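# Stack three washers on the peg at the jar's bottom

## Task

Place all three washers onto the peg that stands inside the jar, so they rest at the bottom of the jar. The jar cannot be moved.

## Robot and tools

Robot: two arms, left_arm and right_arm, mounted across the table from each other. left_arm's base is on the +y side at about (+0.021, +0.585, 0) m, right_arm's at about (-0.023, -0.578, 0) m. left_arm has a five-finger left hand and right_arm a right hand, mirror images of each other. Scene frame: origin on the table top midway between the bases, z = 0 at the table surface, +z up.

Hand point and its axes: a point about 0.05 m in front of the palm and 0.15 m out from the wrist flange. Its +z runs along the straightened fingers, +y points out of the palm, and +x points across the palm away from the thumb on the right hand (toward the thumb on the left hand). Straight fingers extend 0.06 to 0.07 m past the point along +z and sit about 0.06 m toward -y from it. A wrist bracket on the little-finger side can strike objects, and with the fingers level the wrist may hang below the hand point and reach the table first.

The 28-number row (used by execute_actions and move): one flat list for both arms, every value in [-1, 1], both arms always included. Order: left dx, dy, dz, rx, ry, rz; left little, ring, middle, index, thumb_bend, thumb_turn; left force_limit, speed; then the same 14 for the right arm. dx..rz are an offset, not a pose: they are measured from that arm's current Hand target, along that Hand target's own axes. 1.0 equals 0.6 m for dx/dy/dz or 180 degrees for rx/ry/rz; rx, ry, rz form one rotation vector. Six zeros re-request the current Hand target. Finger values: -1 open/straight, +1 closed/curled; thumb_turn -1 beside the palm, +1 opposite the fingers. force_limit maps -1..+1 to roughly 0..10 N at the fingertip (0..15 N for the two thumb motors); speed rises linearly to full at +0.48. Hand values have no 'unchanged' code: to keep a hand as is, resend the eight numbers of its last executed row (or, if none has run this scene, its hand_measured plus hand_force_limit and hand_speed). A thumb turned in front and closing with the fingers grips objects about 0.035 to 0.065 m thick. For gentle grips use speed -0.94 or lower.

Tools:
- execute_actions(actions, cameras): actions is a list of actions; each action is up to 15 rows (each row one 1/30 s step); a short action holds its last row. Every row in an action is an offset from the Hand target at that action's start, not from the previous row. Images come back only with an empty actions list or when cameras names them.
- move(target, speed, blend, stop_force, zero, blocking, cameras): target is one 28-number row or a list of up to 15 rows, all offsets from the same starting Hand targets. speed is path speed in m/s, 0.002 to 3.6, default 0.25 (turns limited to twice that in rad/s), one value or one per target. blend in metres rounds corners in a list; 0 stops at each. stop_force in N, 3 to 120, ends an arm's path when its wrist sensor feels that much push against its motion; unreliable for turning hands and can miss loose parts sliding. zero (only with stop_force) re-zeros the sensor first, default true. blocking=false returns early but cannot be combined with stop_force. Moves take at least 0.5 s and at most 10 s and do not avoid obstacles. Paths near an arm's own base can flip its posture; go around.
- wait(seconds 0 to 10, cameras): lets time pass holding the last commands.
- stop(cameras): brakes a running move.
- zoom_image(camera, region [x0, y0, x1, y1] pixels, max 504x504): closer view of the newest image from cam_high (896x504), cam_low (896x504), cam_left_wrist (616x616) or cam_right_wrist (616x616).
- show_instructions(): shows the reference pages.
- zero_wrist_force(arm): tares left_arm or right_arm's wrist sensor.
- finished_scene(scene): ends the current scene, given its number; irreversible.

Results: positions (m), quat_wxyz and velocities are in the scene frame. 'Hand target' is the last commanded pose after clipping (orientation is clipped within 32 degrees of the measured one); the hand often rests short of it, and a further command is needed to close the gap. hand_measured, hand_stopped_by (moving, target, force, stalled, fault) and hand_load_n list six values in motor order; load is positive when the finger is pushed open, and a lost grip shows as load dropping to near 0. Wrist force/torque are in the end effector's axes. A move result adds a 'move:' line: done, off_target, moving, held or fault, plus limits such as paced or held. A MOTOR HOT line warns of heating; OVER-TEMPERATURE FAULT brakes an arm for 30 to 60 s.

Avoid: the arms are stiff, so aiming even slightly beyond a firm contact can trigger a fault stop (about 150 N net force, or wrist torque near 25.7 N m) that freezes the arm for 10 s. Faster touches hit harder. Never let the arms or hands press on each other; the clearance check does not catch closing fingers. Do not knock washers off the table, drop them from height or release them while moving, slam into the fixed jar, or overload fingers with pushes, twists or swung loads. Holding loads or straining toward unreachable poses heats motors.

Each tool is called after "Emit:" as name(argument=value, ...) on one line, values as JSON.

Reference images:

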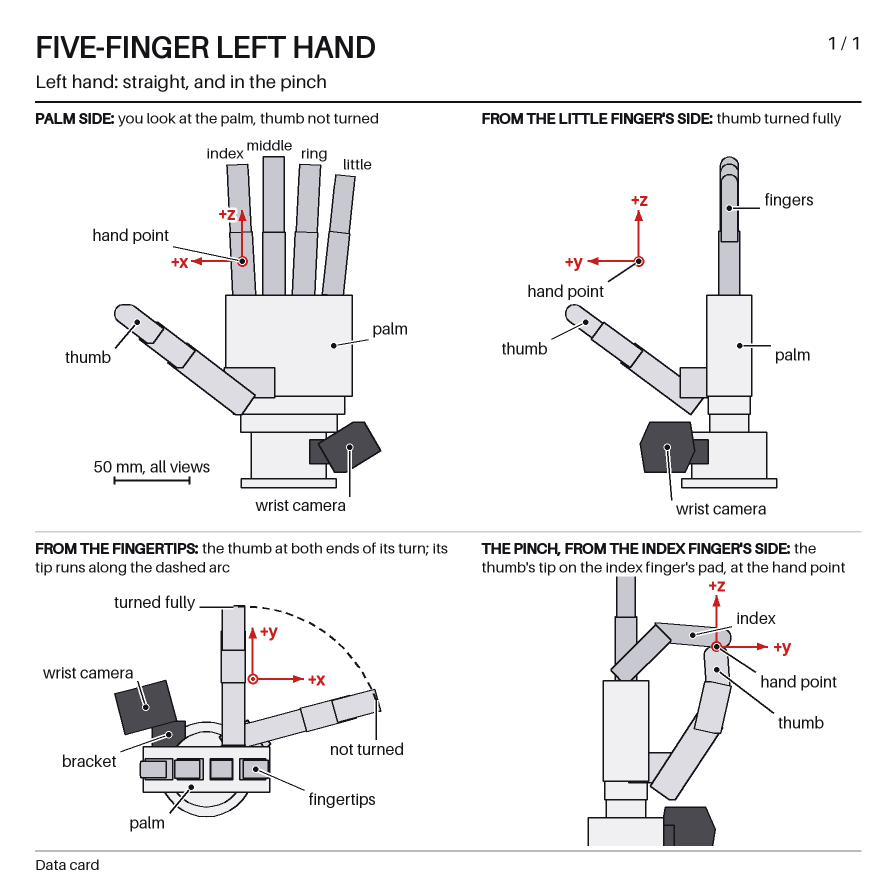

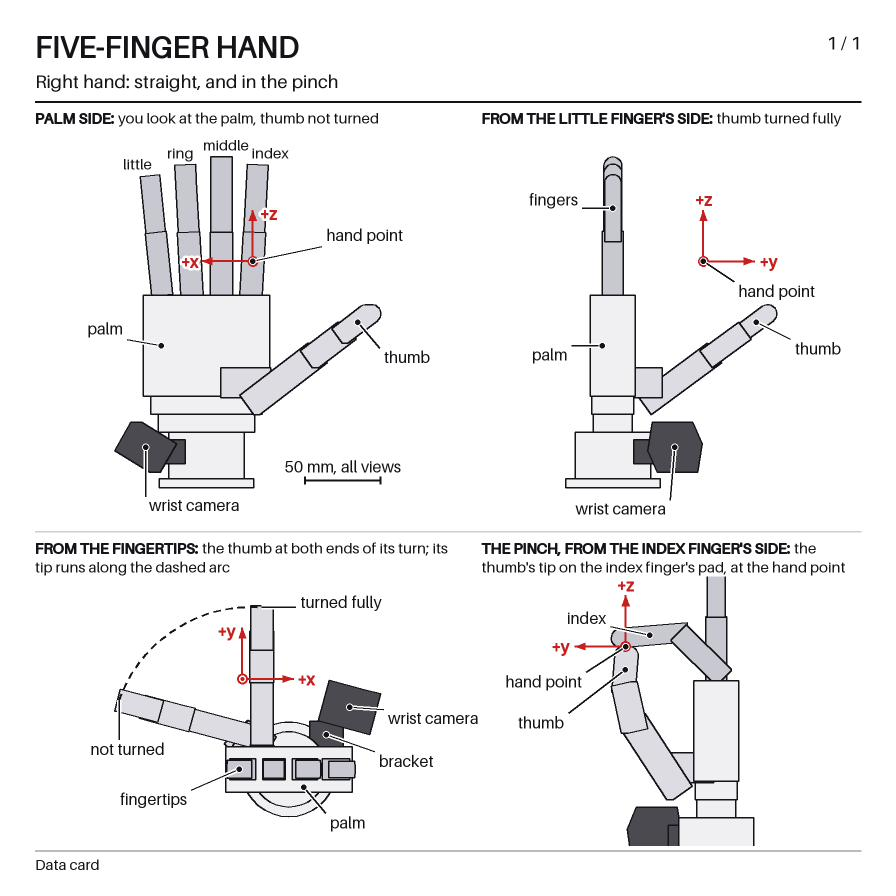

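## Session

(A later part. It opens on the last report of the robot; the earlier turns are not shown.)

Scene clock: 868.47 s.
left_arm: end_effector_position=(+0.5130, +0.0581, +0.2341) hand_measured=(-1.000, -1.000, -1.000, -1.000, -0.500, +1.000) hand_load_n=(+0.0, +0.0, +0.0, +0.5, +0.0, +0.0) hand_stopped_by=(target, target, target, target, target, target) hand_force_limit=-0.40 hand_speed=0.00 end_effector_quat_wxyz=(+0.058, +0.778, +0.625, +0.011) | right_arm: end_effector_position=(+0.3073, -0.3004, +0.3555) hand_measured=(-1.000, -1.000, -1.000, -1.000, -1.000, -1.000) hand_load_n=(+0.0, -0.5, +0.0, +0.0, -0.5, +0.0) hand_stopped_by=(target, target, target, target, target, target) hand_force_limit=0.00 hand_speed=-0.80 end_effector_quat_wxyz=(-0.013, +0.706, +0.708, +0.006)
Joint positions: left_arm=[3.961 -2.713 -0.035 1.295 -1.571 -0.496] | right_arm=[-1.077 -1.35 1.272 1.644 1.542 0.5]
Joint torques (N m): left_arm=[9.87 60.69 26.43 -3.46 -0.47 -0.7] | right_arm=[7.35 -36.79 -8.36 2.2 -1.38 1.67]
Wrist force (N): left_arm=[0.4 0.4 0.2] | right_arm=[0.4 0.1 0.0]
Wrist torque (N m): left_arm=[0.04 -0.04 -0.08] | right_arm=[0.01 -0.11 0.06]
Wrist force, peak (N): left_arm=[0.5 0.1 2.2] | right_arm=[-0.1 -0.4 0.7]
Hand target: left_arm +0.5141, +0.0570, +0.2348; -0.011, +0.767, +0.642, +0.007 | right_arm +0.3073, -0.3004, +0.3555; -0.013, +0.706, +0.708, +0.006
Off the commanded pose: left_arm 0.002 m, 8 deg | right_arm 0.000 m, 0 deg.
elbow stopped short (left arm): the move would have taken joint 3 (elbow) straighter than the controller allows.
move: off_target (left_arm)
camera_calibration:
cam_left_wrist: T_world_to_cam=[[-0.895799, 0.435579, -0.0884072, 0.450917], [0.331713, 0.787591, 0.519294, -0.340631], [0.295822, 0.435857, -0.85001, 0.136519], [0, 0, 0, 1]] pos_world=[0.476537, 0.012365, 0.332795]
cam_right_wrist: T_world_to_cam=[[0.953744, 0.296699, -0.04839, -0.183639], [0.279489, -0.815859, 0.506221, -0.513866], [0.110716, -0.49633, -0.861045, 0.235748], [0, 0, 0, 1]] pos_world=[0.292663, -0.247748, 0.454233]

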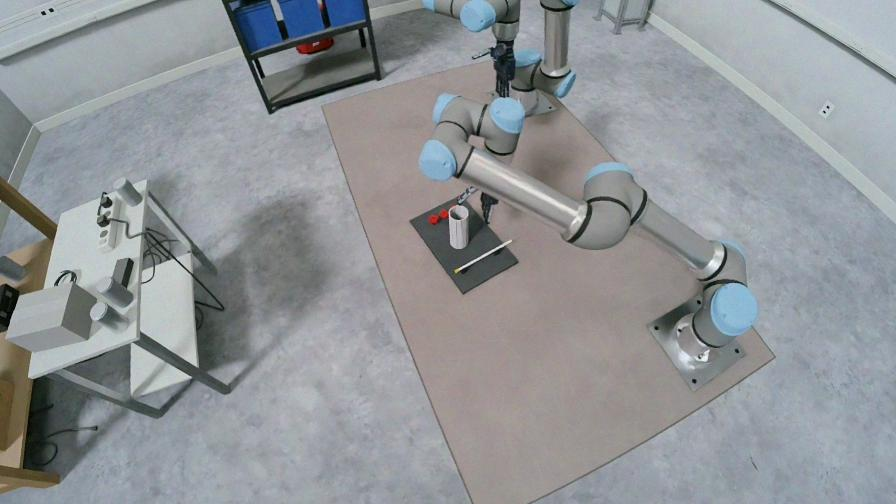

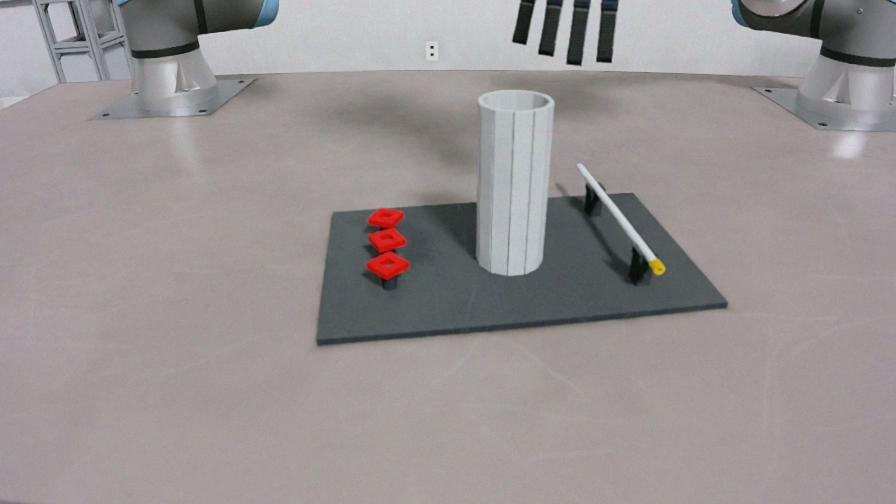

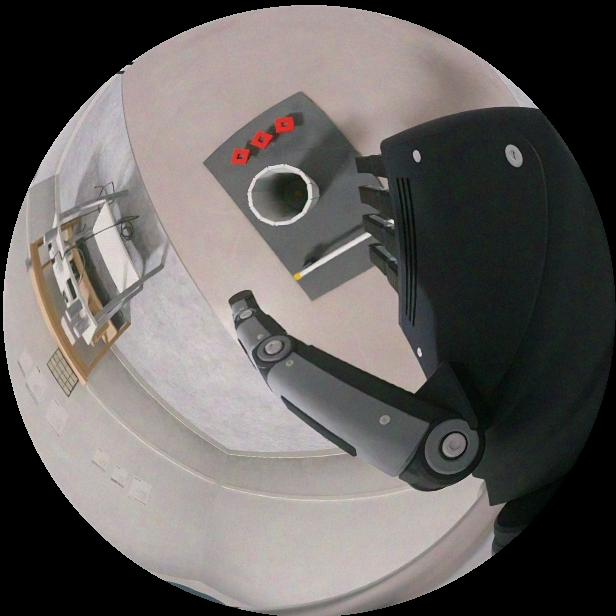

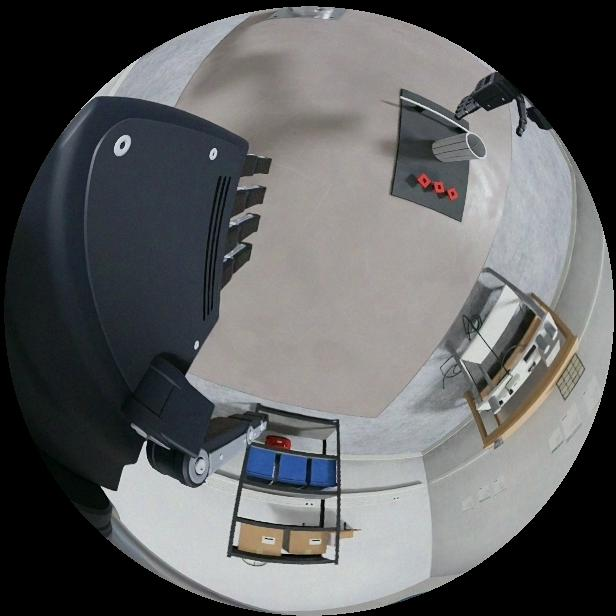

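Emit:
move(target=[[0.083,-0.2097,0.0618,0,0,0.394,1,1,0.0,0.0,-0.5,1,-0.4,0,0,0,0,0,0,0,-1,-1,-1,-1,-1,-1,0,-0.8],[0.0763,-0.2075,0.3293,0,0,0.394,1,1,0.0,0.0,-0.5,1,-0.4,0,0,0,0,0,0,0,-1,-1,-1,-1,-1,-1,0,-0.8]], speed=[0.3,0.2], cameras=["cam_low", "cam_left_wrist"])

Emit:
zoom_image(camera="cam_low", region=[540, 100, 740, 290])

Emit:
zoom_image(camera="cam_left_wrist", region=[130, 100, 420, 390])

Scene clock: 975.77 s.
left_arm: end_effector_position=(+0.3988, +0.1292, +0.0395) hand_measured=(+1.000, +1.000, +0.000, +0.000, -0.500, +1.000) hand_load_n=(+0.5, +0.0, +0.0, +0.0, +0.0, +0.0) hand_stopped_by=(target, target, target, target, target, target) hand_force_limit=-0.40 hand_speed=0.00 end_effector_quat_wxyz=(-0.013, +0.997, +0.078, -0.001) | right_arm: end_effector_position=(+0.3073, -0.3004, +0.3555) hand_measured=(-1.000, -1.000, -1.000, -1.000, -1.000, -1.000) hand_load_n=(+0.0, +0.0, +0.0, +0.0, +0.0, +0.0) hand_stopped_by=(target, target, target, target, target, target) hand_force_limit=0.00 hand_speed=-0.80 end_effector_quat_wxyz=(-0.013, +0.706, +0.708, +0.006)
Joint positions: left_arm=[4.05 -2.273 -1.397 2.08 -1.59 0.792] | right_arm=[-1.077 -1.35 1.272 1.644 1.542 0.5]
Joint torques (N m): left_arm=[-9.51 45.66 23.6 -2.17 1.7 -0.6] | right_arm=[7.01 -36.59 -9.37 2.3 -1.52 1.41]
Wrist force (N): left_arm=[0.5 0.0 -0.1] | right_arm=[0.2 0.2 0.1]
Wrist torque (N m): left_arm=[0.02 -0.07 0.03] | right_arm=[0.00 -0.09 0.06]
Wrist force, peak (N): left_arm=[0.5 -0.1 2.1] | right_arm=[0.5 -0.3 0.5]
Hand target: left_arm +0.3988, +0.1292, +0.0395; -0.013, +0.997, +0.078, -0.001 | right_arm +0.3073, -0.3004, +0.3555; -0.013, +0.706, +0.708, +0.006
Off the commanded pose: left_arm 0.000 m, 0 deg | right_arm 0.000 m, 0 deg.
move: done
camera_calibration:
cam_left_wrist: T_world_to_cam=[[0.0817101, 0.995331, 0.0513808, -0.167328], [0.835849, -0.0965145, 0.540409, -0.345285], [0.542845, -0.00121033, -0.839832, -0.068533], [0, 0, 0, 1]] pos_world=[0.339481, 0.133138, 0.137636]
Images, in order (width x height): cam_low 896x504, cam_left_wrist 616x616.

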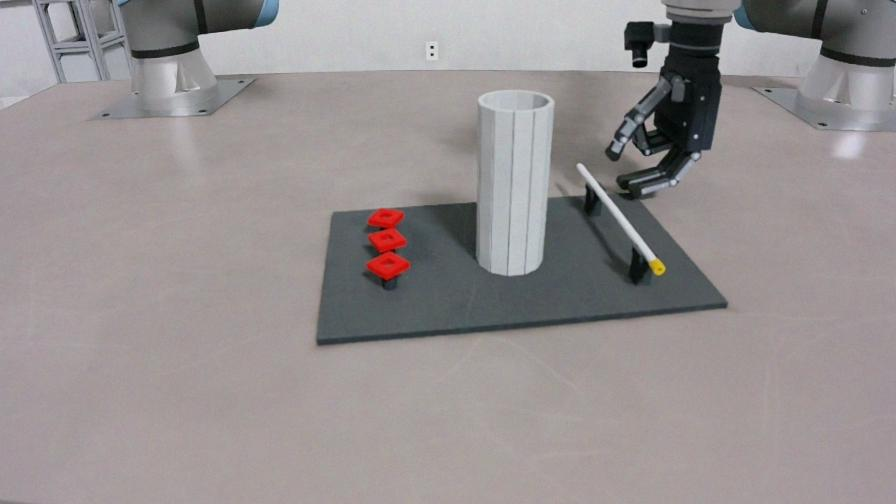

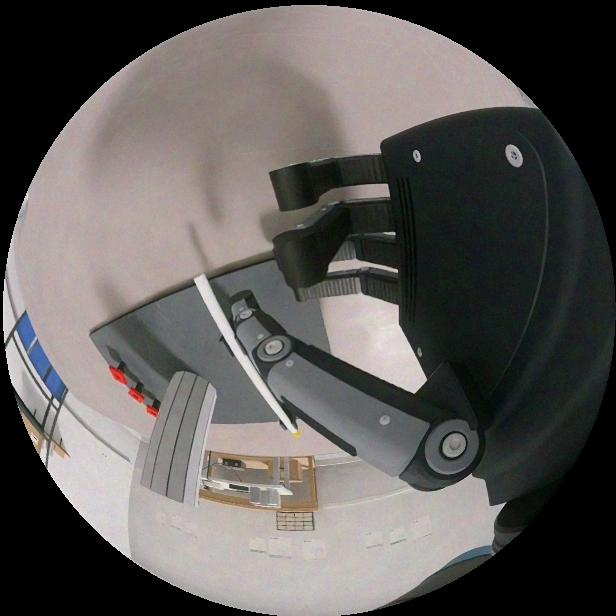

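Scaled by 2.520.

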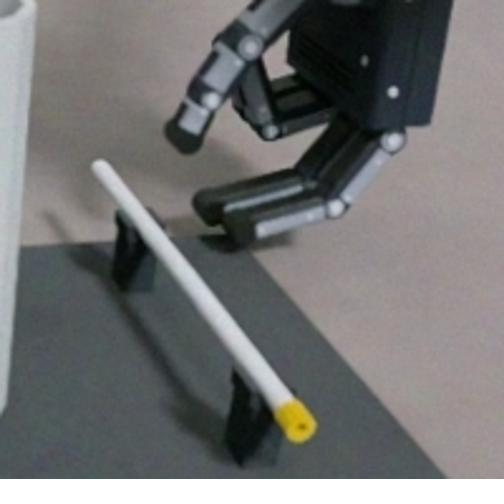

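Scaled by 1.738 from the camera's 616x616 image, which has a finer 880x880 frame.

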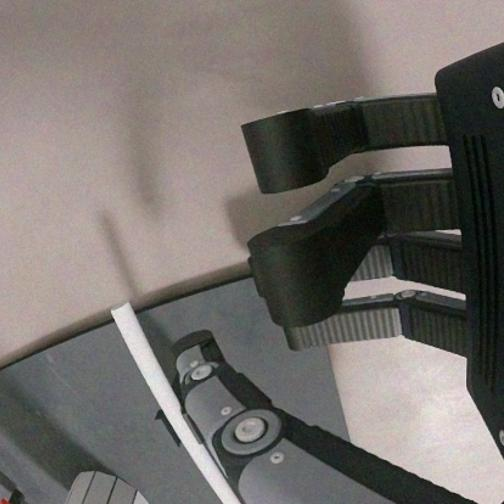

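Emit:
move(target=[0.0017,0.0967,-0.0025,0,0,0,1,1,0.0,0.0,-0.5,1,-0.4,0,0,0,0,0,0,0,-1,-1,-1,-1,-1,-1,0,-0.8], speed=0.06, stop_force=4)

Emit:
move(target=[0,0,0,0,0,0,1,1,0.0,0.0,0.05,1,-0.7,-0.5,0,0,0,0,0,0,-1,-1,-1,-1,-1,-1,0,-0.8], speed=0.1)

Emit:
move(target=[0,0,0,0,0,0,1,1,0.6,0.6,0.05,1,-0.4,-0.9,0,0,0,0,0,0,-1,-1,-1,-1,-1,-1,0,-0.8], speed=0.1, cameras=["cam_low", "cam_left_wrist"])

Emit:
zoom_image(camera="cam_low", region=[540, 100, 740, 290])

Emit:
zoom_image(camera="cam_left_wrist", region=[180, 130, 420, 390])

Scene clock: 1006.30 s.
left_arm: end_effector_position=(+0.4088, +0.0720, +0.0394) hand_measured=(+1.000, +1.000, +0.000, +0.000, -0.500, +1.000) hand_load_n=(+0.0, +0.0, +0.0, +0.0, +0.0, +0.0) hand_stopped_by=(target, target, target, target, target, target) hand_force_limit=-0.40 hand_speed=0.00 end_effector_quat_wxyz=(-0.013, +0.997, +0.078, -0.001) | right_arm: end_effector_position=(+0.3073, -0.3004, +0.3555) hand_measured=(-1.000, -1.000, -1.000, -1.000, -1.000, -1.000) hand_load_n=(+0.0, +0.0, +0.0, +0.0, +0.0, +0.0) hand_stopped_by=(target, target, target, target, target, target) hand_force_limit=0.00 hand_speed=-0.80 end_effector_quat_wxyz=(-0.013, +0.706, +0.708, +0.006)
Joint positions: left_arm=[3.978 -2.387 -1.186 1.983 -1.588 0.719] | right_arm=[-1.077 -1.35 1.272 1.644 1.542 0.5]
Joint torques (N m): left_arm=[9.99 56.67 3.05 -0.42 -1.15 1.26] | right_arm=[6.68 -36.39 -7.9 2.15 -1.43 1.53]
Wrist force (N): left_arm=[0.3 -0.4 0.3] | right_arm=[0.5 0.0 0.4]
Wrist torque (N m): left_arm=[-0.06 -0.02 0.02] | right_arm=[-0.01 -0.13 0.06]
Wrist force, peak (N): left_arm=[0.9 -0.4 0.3] | right_arm=[0.4 -0.5 0.2]
Hand target: left_arm +0.4088, +0.0720, +0.0394; -0.013, +0.997, +0.078, -0.001 | right_arm +0.3073, -0.3004, +0.3555; -0.013, +0.706, +0.708, +0.006
Off the commanded pose: left_arm 0.000 m, 0 deg | right_arm 0.000 m, 0 deg.
move: done

Scene clock: 1007.37 s.
left_arm: end_effector_position=(+0.4088, +0.0720, +0.0394) hand_measured=(+1.000, +1.000, +0.000, +0.000, +0.050, +1.000) hand_load_n=(+0.0, +0.0, +0.0, +0.0, +0.0, +0.0) hand_stopped_by=(target, target, target, target, target, target) hand_force_limit=-0.70 hand_speed=-0.50 end_effector_quat_wxyz=(-0.013, +0.997, +0.078, -0.001) | right_arm: end_effector_position=(+0.3073, -0.3004, +0.3555) hand_measured=(-1.000, -1.000, -1.000, -1.000, -1.000, -1.000) hand_load_n=(+0.0, +0.0, +0.0, +0.0, +0.5, -0.5) hand_stopped_by=(target, target, target, target, target, target) hand_force_limit=0.00 hand_speed=-0.80 end_effector_quat_wxyz=(-0.013, +0.706, +0.708, +0.006)
Joint positions: left_arm=[3.978 -2.387 -1.186 1.983 -1.588 0.719] | right_arm=[-1.077 -1.35 1.272 1.644 1.542 0.5]
Joint torques (N m): left_arm=[10.23 57.28 4.16 -0.71 -1.16 1.29] | right_arm=[6.26 -36.98 -7.82 2.03 -1.39 1.61]
Wrist force (N): left_arm=[0.3 0.0 -0.2] | right_arm=[-0.1 -0.3 0.1]
Wrist torque (N m): left_arm=[0.03 -0.05 0.01] | right_arm=[-0.06 -0.04 0.01]
Wrist force, peak (N): left_arm=[0.8 0.2 0.1] | right_arm=[0.6 -0.1 -0.1]
Hand target: left_arm +0.4088, +0.0720, +0.0394; -0.013, +0.997, +0.078, -0.001 | right_arm +0.3073, -0.3004, +0.3555; -0.013, +0.706, +0.708, +0.006
Off the commanded pose: left_arm 0.000 m, 0 deg | right_arm 0.000 m, 0 deg.
move: done

Scene clock: 1008.00 s.
left_arm: end_effector_position=(+0.4088, +0.0720, +0.0394) hand_measured=(+1.000, +1.000, +0.100, +0.100, +0.050, +1.000) hand_load_n=(+0.0, +0.0, +3.5, +4.0, +2.5, -0.5) hand_stopped_by=(target, target, force, force, target, target) hand_force_limit=-0.40 hand_speed=-0.90 end_effector_quat_wxyz=(-0.013, +0.997, +0.078, -0.001) | right_arm: end_effector_position=(+0.3073, -0.3004, +0.3555) hand_measured=(-1.000, -1.000, -1.000, -1.000, -1.000, -1.000) hand_load_n=(+0.0, +0.5, +0.0, +0.0, +0.0, +0.0) hand_stopped_by=(target, target, target, target, target, target) hand_force_limit=0.00 hand_speed=-0.80 end_effector_quat_wxyz=(-0.013, +0.706, +0.708, +0.006)
Joint positions: left_arm=[3.978 -2.387 -1.186 1.983 -1.588 0.719] | right_arm=[-1.077 -1.35 1.272 1.644 1.542 0.5]
Joint torques (N m): left_arm=[9.89 57.09 4.36 -0.8 -1.06 1.37] | right_arm=[6.6 -36.29 -8.08 2.23 -1.23 1.67]
Wrist force (N): left_arm=[0.4 0.1 0.6] | right_arm=[0.2 -0.3 0.1]
Wrist torque (N m): left_arm=[0.02 -0.09 0.02] | right_arm=[-0.06 -0.08 0.04]
Wrist force, peak (N): left_arm=[0.3 -0.1 0.9] | right_arm=[-0.1 0.1 0.7]
Hand target: left_arm +0.4088, +0.0720, +0.0394; -0.013, +0.997, +0.078, -0.001 | right_arm +0.3073, -0.3004, +0.3555; -0.013, +0.706, +0.708, +0.006
Off the commanded pose: left_arm 0.000 m, 0 deg | right_arm 0.000 m, 0 deg.
move: done
camera_calibration:
cam_left_wrist: T_world_to_cam=[[0.0815855, 0.99535, 0.0512056, -0.111141], [0.83574, -0.0963146, 0.540613, -0.359115], [0.543031, -0.00131164, -0.839711, -0.0741888], [0, 0, 0, 1]] pos_world=[0.349481, 0.0759384, 0.137536]
Images, in order (width x height): cam_low 896x504, cam_left_wrist 616x616.

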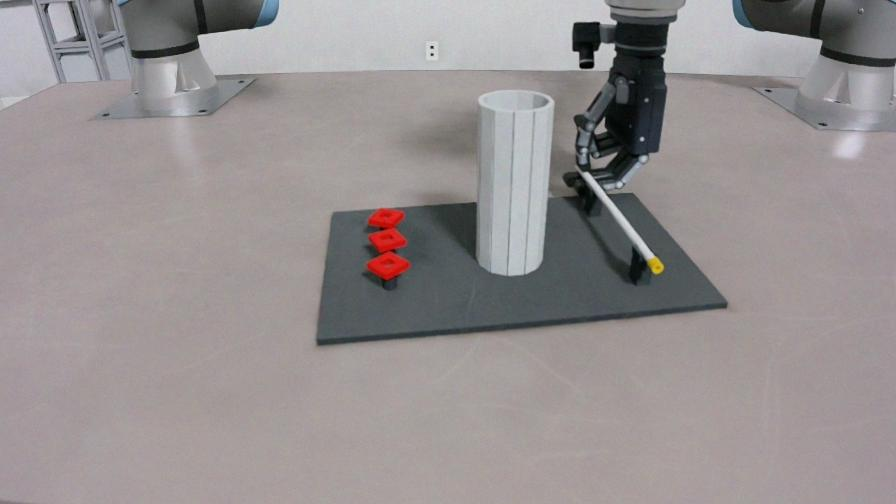

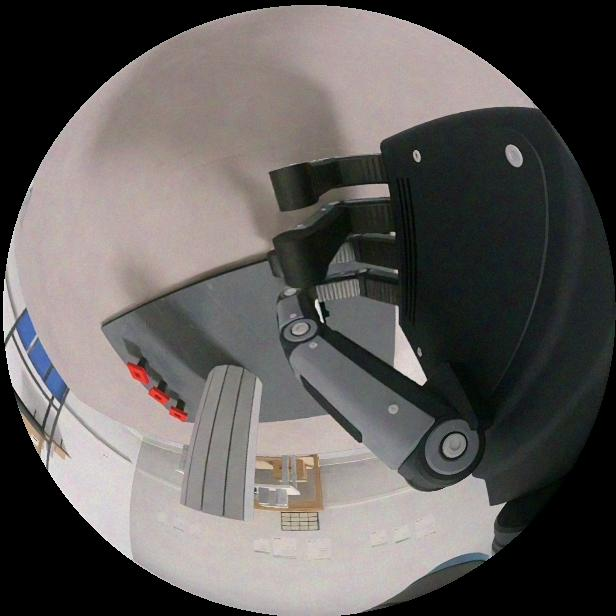

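Scaled by 2.520.

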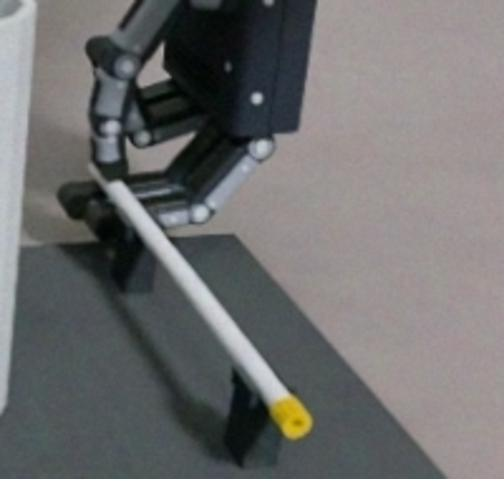

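Scaled by 1.938 from the camera's 616x616 image, which has a finer 880x880 frame.

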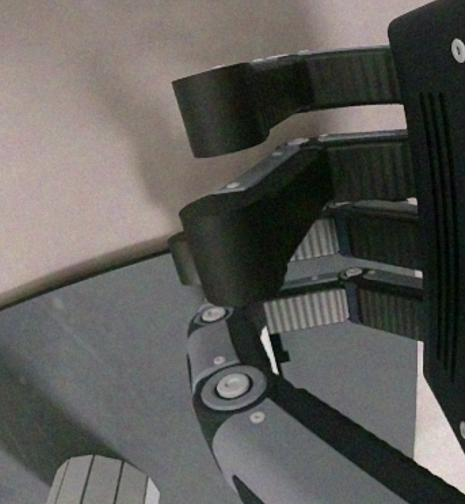

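Emit:
move(target=[0,0,0,0,0,0,1,1,0.61,0.61,0.05,1,0.3,-0.9,0,0,0,0,0,0,-1,-1,-1,-1,-1,-1,0,-0.8], speed=0.1)

Emit:
move(target=[[0,-0.0035,-0.1333,0,0,0,1,1,0.61,0.61,0.05,1,0.3,-0.9,0,0,0,0,0,0,-1,-1,-1,-1,-1,-1,0,-0.8],[0.0361,-0.1221,-0.498,-0.5628,-0.2439,-0.5566,1,1,0.61,0.61,0.05,1,0.3,-0.9,0,0,0,0,0,0,-1,-1,-1,-1,-1,-1,0,-0.8]], speed=[0.08,0.25], cameras=["all"])

Scene clock: 1042.30 s.
left_arm: end_effector_position=(+0.4088, +0.0720, +0.0394) hand_measured=(+1.000, +1.000, +0.116, +0.116, +0.048, +1.000) hand_load_n=(+0.0, +0.0, +9.0, +7.5, +6.0, -0.5) hand_stopped_by=(target, target, force, force, target, target) hand_force_limit=0.30 hand_speed=-0.90 end_effector_quat_wxyz=(-0.013, +0.997, +0.078, -0.001) | right_arm: end_effector_position=(+0.3073, -0.3004, +0.3555) hand_measured=(-1.000, -1.000, -1.000, -1.000, -1.000, -1.000) hand_load_n=(+0.0, +0.0, +0.0, +0.0, -0.5, +0.0) hand_stopped_by=(target, target, target, target, target, target) hand_force_limit=0.00 hand_speed=-0.80 end_effector_quat_wxyz=(-0.013, +0.706, +0.708, +0.006)
Joint positions: left_arm=[3.978 -2.387 -1.186 1.983 -1.588 0.719] | right_arm=[-1.077 -1.35 1.272 1.644 1.542 0.5]
Joint torques (N m): left_arm=[8.7 56.91 6.65 -1.39 -1.05 1.28] | right_arm=[6.53 -37.44 -7.25 2.18 -1.33 1.43]
Wrist force (N): left_arm=[-0.1 0.2 0.8] | right_arm=[0.0 0.0 0.2]
Wrist torque (N m): left_arm=[0.02 -0.02 -0.02] | right_arm=[-0.01 -0.06 0.04]
Wrist force, peak (N): left_arm=[0.4 0.1 1.1] | right_arm=[0.3 -0.5 0.5]
Hand target: left_arm +0.4088, +0.0720, +0.0394; -0.013, +0.997, +0.078, -0.001 | right_arm +0.3073, -0.3004, +0.3555; -0.013, +0.706, +0.708, +0.006
Off the commanded pose: left_arm 0.000 m, 0 deg | right_arm 0.000 m, 0 deg.
move: done

Scene clock: 1049.20 s.
left_arm: end_effector_position=(+0.4201, +0.1398, +0.3401) hand_measured=(+1.000, +1.000, +0.116, +0.116, +0.048, +1.000) hand_load_n=(+0.0, +0.0, +9.5, +6.5, +6.0, -0.5) hand_stopped_by=(target, target, force, force, target, target) hand_force_limit=0.30 hand_speed=-0.90 end_effector_quat_wxyz=(+0.671, +0.224, +0.671, -0.224) | right_arm: end_effector_position=(+0.3073, -0.3004, +0.3555) hand_measured=(-1.000, -1.000, -1.000, -1.000, -1.000, -1.000) hand_load_n=(+0.0, +0.0, +0.0, +0.0, +0.0, +0.0) hand_stopped_by=(target, target, target, target, target, target) hand_force_limit=0.00 hand_speed=-0.80 end_effector_quat_wxyz=(-0.013, +0.706, +0.708, +0.006)
Joint positions: left_arm=[3.904 -1.527 -1.916 3.443 -1.696 -1.571] | right_arm=[-1.077 -1.35 1.272 1.644 1.542 0.5]
Joint torques (N m): left_arm=[9.79 26.27 8.49 -0.26 -0.89 -0.69] | right_arm=[6.46 -36.78 -9.23 2.11 -1.33 1.2]
Wrist force (N): left_arm=[-1.1 1.0 2.1] | right_arm=[0.4 0.0 0.4]
Wrist torque (N m): left_arm=[-0.13 0.35 -0.40] | right_arm=[-0.02 -0.12 0.06]
Wrist force, peak (N): left_arm=[-1.4 1.3 2.4] | right_arm=[0.6 -0.2 0.3]
Hand target: left_arm +0.4201, +0.1399, +0.3401; +0.671, +0.224, +0.671, -0.224 | right_arm +0.3073, -0.3004, +0.3555; -0.013, +0.706, +0.708, +0.006
Off the commanded pose: left_arm 0.000 m, 0 deg | right_arm 0.000 m, 0 deg.
move: done
camera_calibration:
cam_left_wrist: T_world_to_cam=[[-0.604126, -0.761544, -0.234695, 0.435918], [-0.310474, 0.496175, -0.810812, 0.333718], [0.733919, -0.416966, -0.536192, 0.0469577], [0, 0, 0, 1]] pos_world=[0.332497, 0.185968, 0.398068]
cam_right_wrist: T_world_to_cam=[[0.953744, 0.296699, -0.04839, -0.183639], [0.279489, -0.815859, 0.506221, -0.513866], [0.110716, -0.49633, -0.861045, 0.235748], [0, 0, 0, 1]] pos_world=[0.292663, -0.247748, 0.454233]

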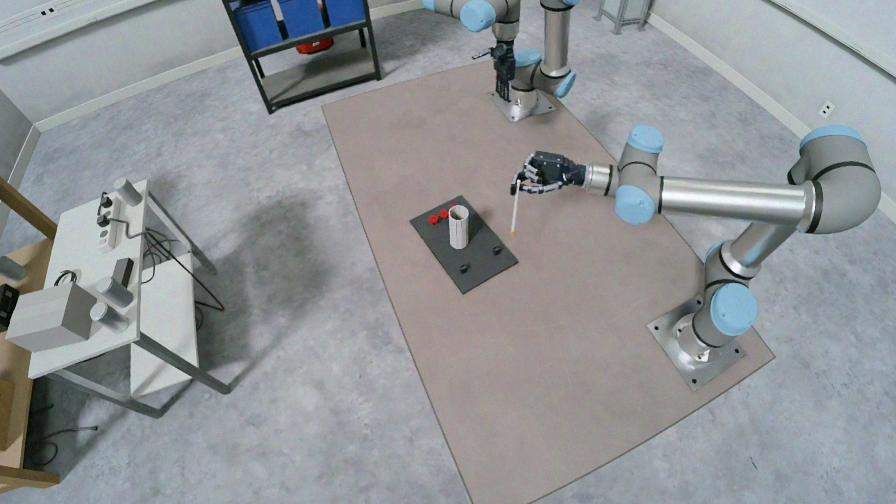

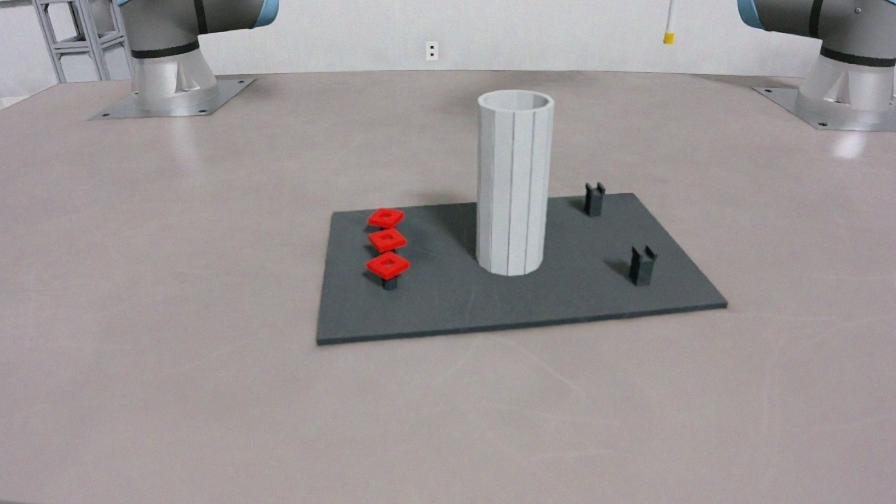

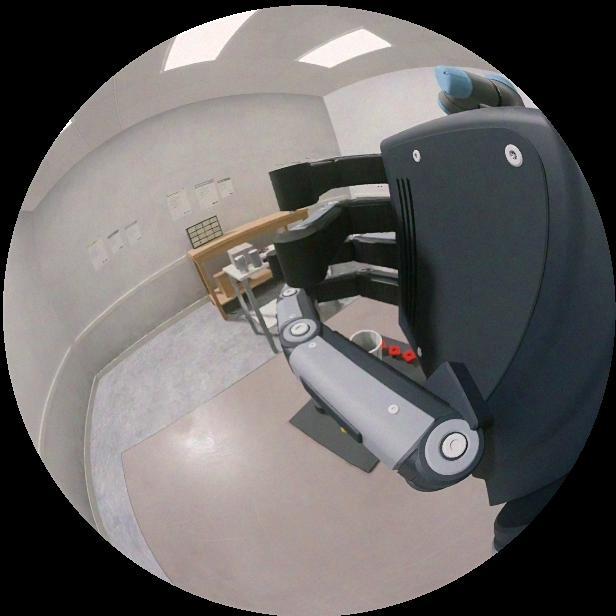

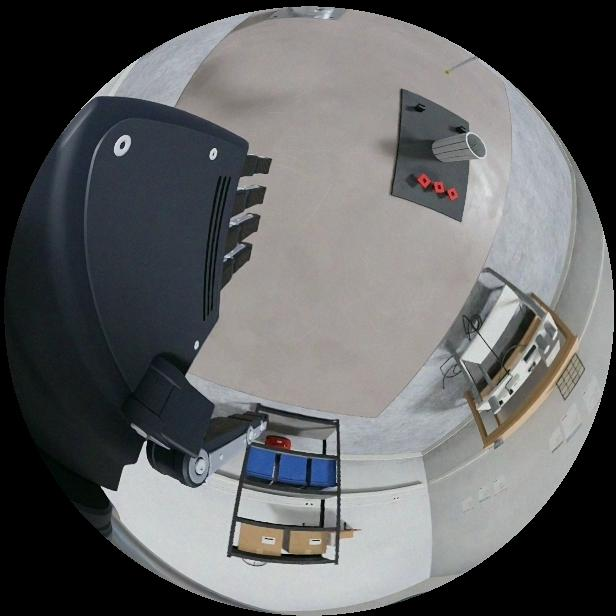

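Emit:
zoom_image(camera="cam_low", region=[620, 0, 720, 60])

Emit:
zoom_image(camera="cam_high", region=[480, 130, 600, 260])

Scaled by 5.040.

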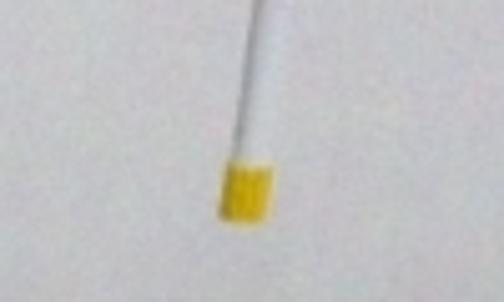

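Scaled by 3.877.

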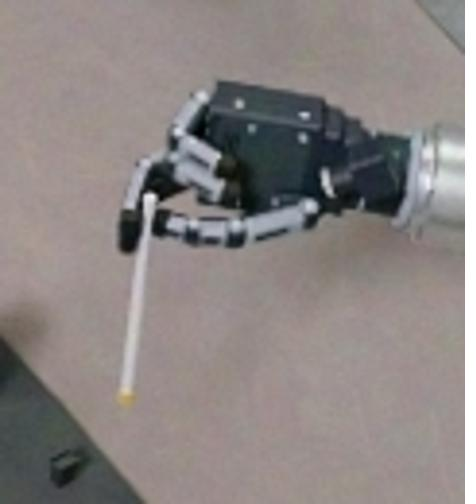

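Emit:
move(target=[[0,-0.161,0.4267,0,-0.0069,-0.0171,1,1,0.61,0.61,0.05,1,0.3,-0.9,0,0,0,0,0,0,-1,-1,-1,-1,-1,-1,0,-0.8],[0.1333,-0.161,0.4267,0,-0.0069,-0.0171,1,1,0.61,0.61,0.05,1,0.3,-0.9,0,0,0,0,0,0,-1,-1,-1,-1,-1,-1,0,-0.8]], speed=[0.25,0.15], cameras=["all"])

Emit:
zoom_image(camera="cam_low", region=[330, 40, 560, 320])

Emit:
zoom_image(camera="cam_right_wrist", region=[370, 60, 530, 230])

Scene clock: 1095.73 s.
left_arm: end_effector_position=(+0.5668, -0.0911, +0.2600) hand_measured=(+1.000, +1.000, +0.116, +0.116, +0.048, +1.000) hand_load_n=(+0.0, +0.0, +9.5, +6.5, +6.0, -0.5) hand_stopped_by=(target, target, force, force, target, target) hand_force_limit=0.30 hand_speed=-0.90 end_effector_quat_wxyz=(+0.672, +0.203, +0.669, -0.244) | right_arm: end_effector_position=(+0.3073, -0.3004, +0.3555) hand_measured=(-1.000, -1.000, -1.000, -1.000, -1.000, -1.000) hand_load_n=(+0.0, +0.0, +0.0, +0.0, +0.0, +0.0) hand_stopped_by=(target, target, target, target, target, target) hand_force_limit=0.00 hand_speed=-0.80 end_effector_quat_wxyz=(-0.013, +0.706, +0.708, +0.006)
Joint positions: left_arm=[3.805 -2.226 -1.202 3.451 -1.796 -1.62] | right_arm=[-1.077 -1.35 1.272 1.644 1.542 0.5]
Joint torques (N m): left_arm=[8.76 56.55 28.33 1.07 1.85 1.15] | right_arm=[6.67 -35.45 -9.34 1.69 -1.24 1.1]
Wrist force (N): left_arm=[-1.2 0.8 2.0] | right_arm=[0.1 0.0 0.1]
Wrist torque (N m): left_arm=[-0.14 0.37 -0.28] | right_arm=[-0.02 -0.06 0.04]
Wrist force, peak (N): left_arm=[-0.8 -0.2 4.0] | right_arm=[0.4 -0.2 0.5]
Hand target: left_arm +0.5668, -0.0911, +0.2601; +0.672, +0.203, +0.669, -0.244 | right_arm +0.3073, -0.3004, +0.3555; -0.013, +0.706, +0.708, +0.006
Off the commanded pose: left_arm 0.000 m, 0 deg | right_arm 0.000 m, 0 deg.
move: done
camera_calibration:
cam_left_wrist: T_world_to_cam=[[-0.607042, -0.773408, -0.182589, 0.317006], [-0.323053, 0.4501, -0.832494, 0.437465], [0.726041, -0.446373, -0.523082, -0.201565], [0, 0, 0, 1]] pos_world=[0.480105, -0.0417011, 0.316634]
cam_right_wrist: T_world_to_cam=[[0.953744, 0.296699, -0.04839, -0.183639], [0.279489, -0.815859, 0.506221, -0.513866], [0.110716, -0.49633, -0.861045, 0.235748], [0, 0, 0, 1]] pos_world=[0.292663, -0.247748, 0.454233]

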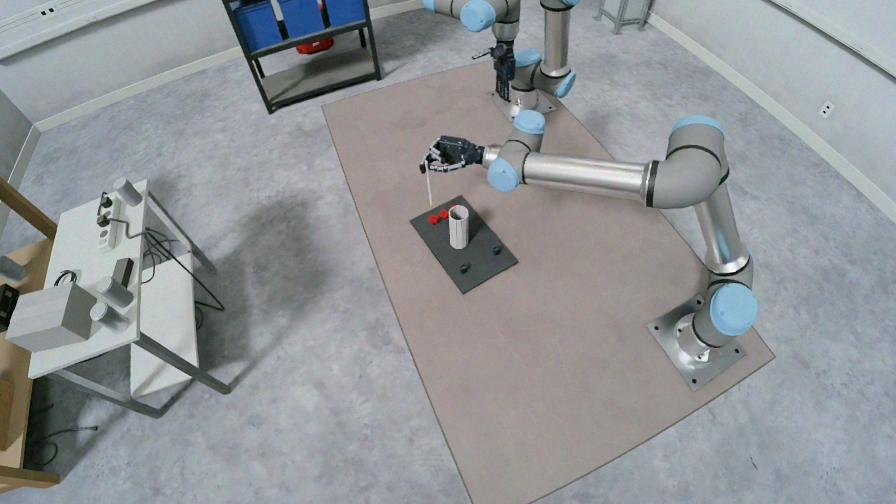

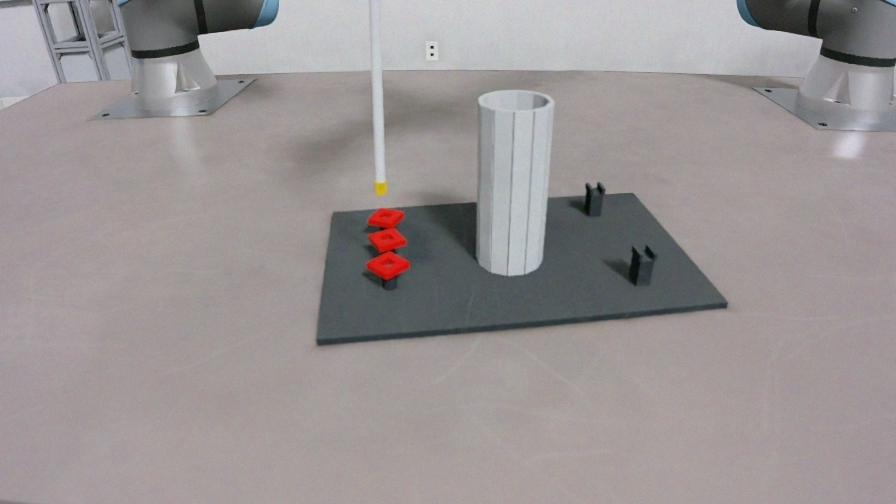

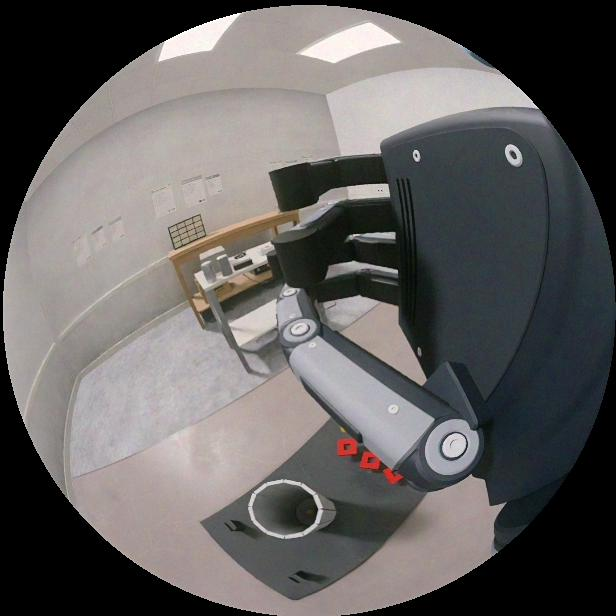

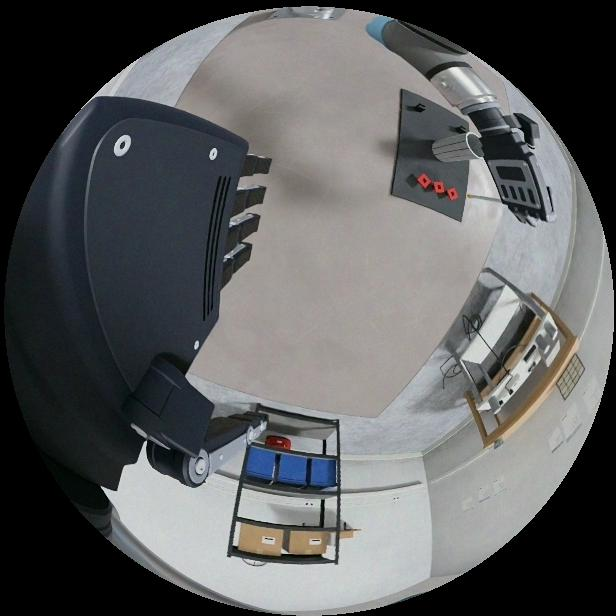

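Scaled by 1.800.

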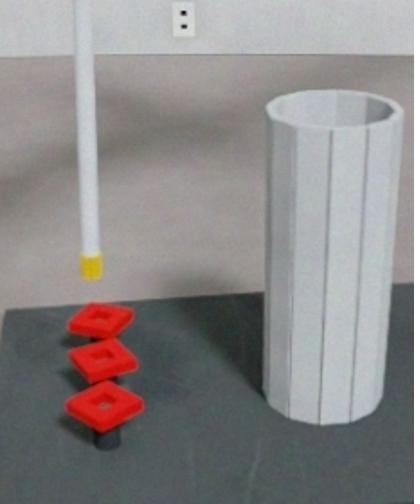

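Scaled by 2.965 from the camera's 616x616 image, which has a finer 880x880 frame.

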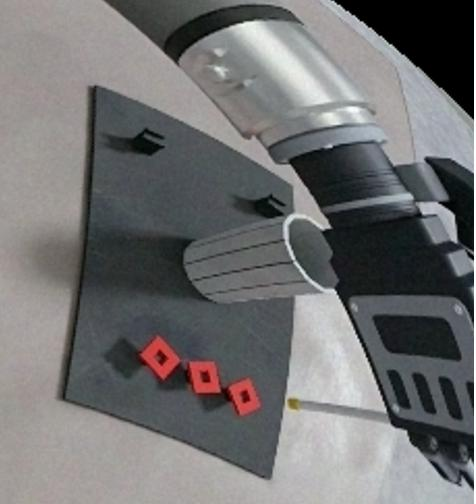

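Emit:
zoom_image(camera="cam_low", region=[340, 0, 420, 210])

Emit:
zoom_image(camera="cam_high", region=[400, 140, 500, 260])

Emit:
zoom_image(camera="cam_right_wrist", region=[410, 160, 530, 220])

Scaled by 2.400.

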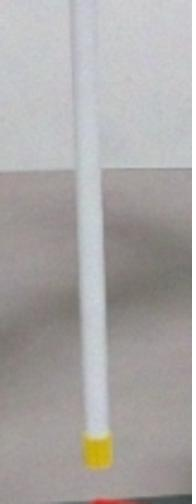

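Scaled by 4.200.

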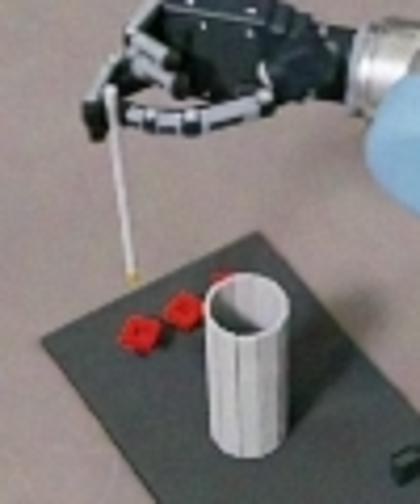

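Scaled by 4.200 from the camera's 616x616 image, which has a finer 880x880 frame.

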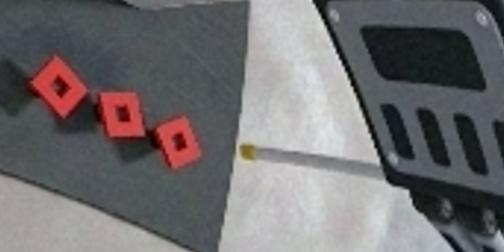

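Emit:
move(target=[0.0507,-0.0118,-0.0017,0.0003,0.003,0.0192,1,1,0.61,0.61,0.05,1,0.3,-0.9,0,0,0,0,0,0,-1,-1,-1,-1,-1,-1,0,-0.8], speed=0.1, cameras=["all"])

Emit:
zoom_image(camera="cam_low", region=[340, 80, 430, 300])

Emit:
zoom_image(camera="cam_high", region=[400, 150, 480, 240])

Emit:
zoom_image(camera="cam_right_wrist", region=[410, 160, 530, 220])

Scene clock: 1191.57 s.
left_arm: end_effector_position=(+0.5611, -0.0979, +0.2299) hand_measured=(+1.000, +1.000, +0.116, +0.116, +0.048, +1.000) hand_load_n=(+0.0, +0.0, +10.0, +6.5, +6.0, -0.5) hand_stopped_by=(target, target, force, force, target, target) hand_force_limit=0.30 hand_speed=-0.90 end_effector_quat_wxyz=(+0.675, +0.225, +0.666, -0.223) | right_arm: end_effector_position=(+0.3073, -0.3004, +0.3555) hand_measured=(-1.000, -1.000, -1.000, -1.000, -1.000, -1.000) hand_load_n=(+0.0, +0.0, +0.0, +0.0, +0.0, +0.0) hand_stopped_by=(target, target, target, target, target, target) hand_force_limit=0.00 hand_speed=-0.80 end_effector_quat_wxyz=(-0.013, +0.706, +0.708, +0.006)
Joint positions: left_arm=[3.789 -2.264 -1.223 3.499 -1.81 -1.561] | right_arm=[-1.077 -1.35 1.272 1.644 1.542 0.5]
Joint torques (N m): left_arm=[9.98 57.22 28.11 -0.26 1.41 -0.99] | right_arm=[5.95 -37.42 -8.2 1.68 -1.26 1.07]
Wrist force (N): left_arm=[-1.1 0.7 2.0] | right_arm=[0.0 -0.2 0.2]
Wrist torque (N m): left_arm=[-0.15 0.35 -0.27] | right_arm=[-0.05 -0.06 0.03]
Wrist force, peak (N): left_arm=[-3.0 1.4 2.1] | right_arm=[0.3 -0.2 0.6]
Hand target: left_arm +0.5613, -0.0979, +0.2301; +0.676, +0.225, +0.666, -0.223 | right_arm +0.3073, -0.3004, +0.3555; -0.013, +0.706, +0.708, +0.006
Off the commanded pose: left_arm 0.000 m, 0 deg | right_arm 0.000 m, 0 deg.
move: done
camera_calibration:
cam_left_wrist: T_world_to_cam=[[-0.601151, -0.761826, -0.241325, 0.314115], [-0.299299, 0.49464, -0.815936, 0.400808], [0.740971, -0.418272, -0.525367, -0.221328], [0, 0, 0, 1]] pos_world=[0.47279, -0.0515304, 0.286559]
cam_right_wrist: T_world_to_cam=[[0.953744, 0.296699, -0.04839, -0.183639], [0.279489, -0.815859, 0.506221, -0.513866], [0.110716, -0.49633, -0.861045, 0.235748], [0, 0, 0, 1]] pos_world=[0.292663, -0.247748, 0.454233]

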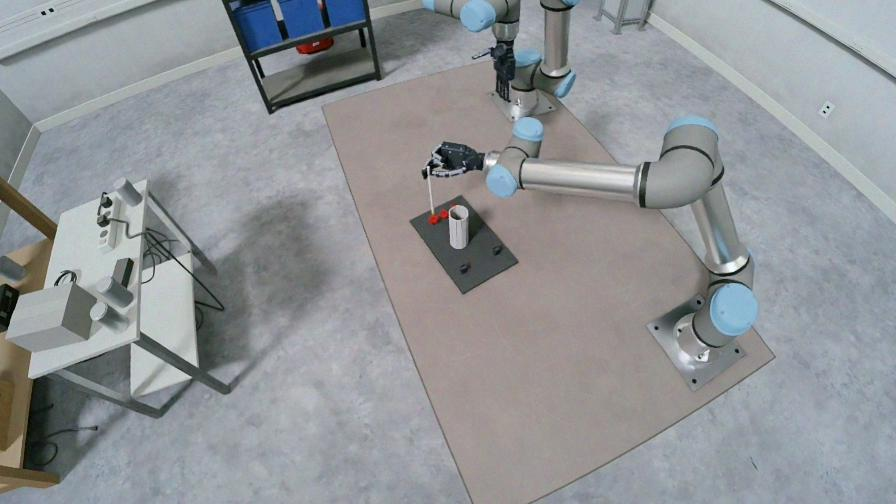

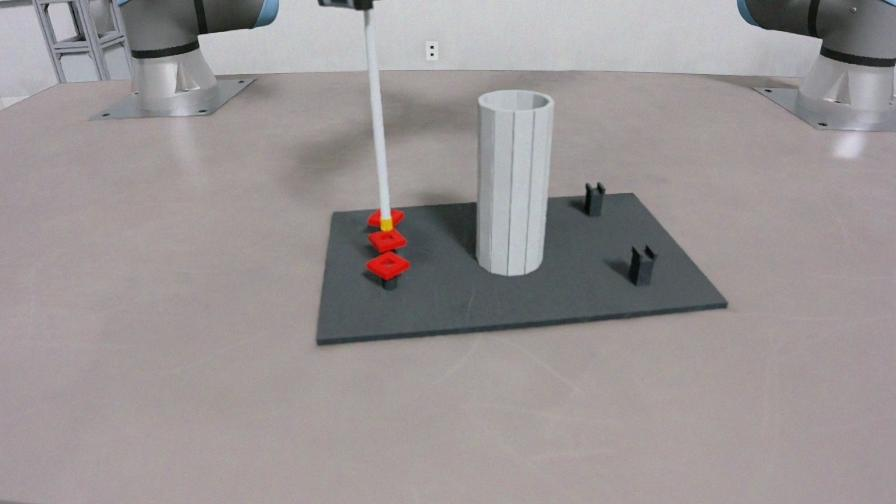

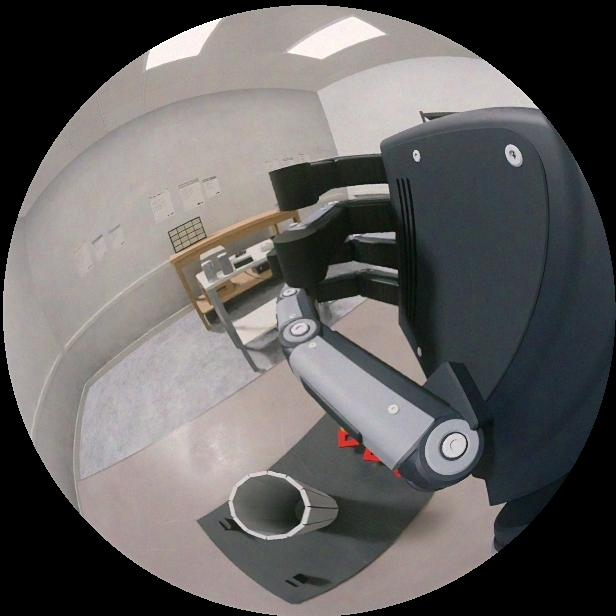

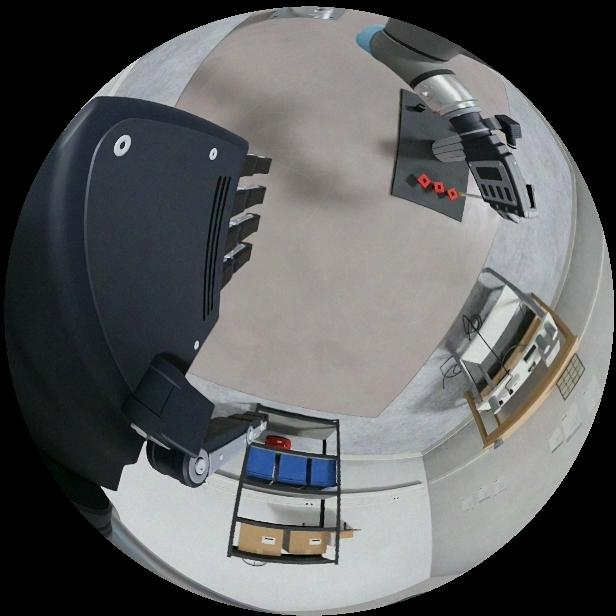

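Scaled by 2.291.

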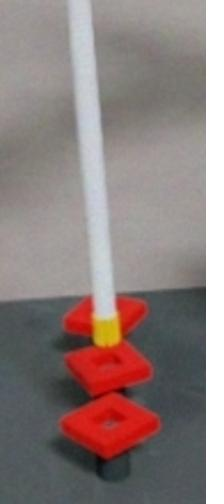

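Scaled by 5.600.

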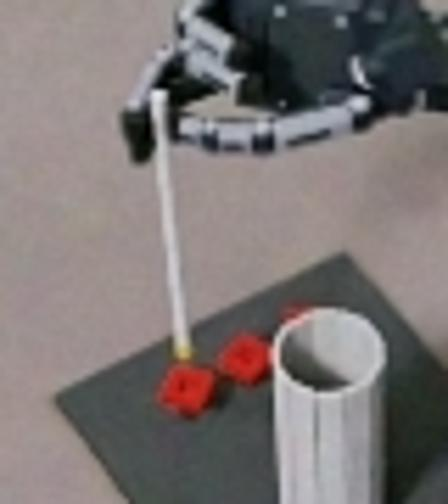

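Scaled by 4.200 from the camera's 616x616 image, which has a finer 880x880 frame.

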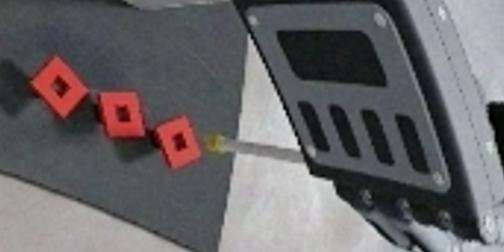

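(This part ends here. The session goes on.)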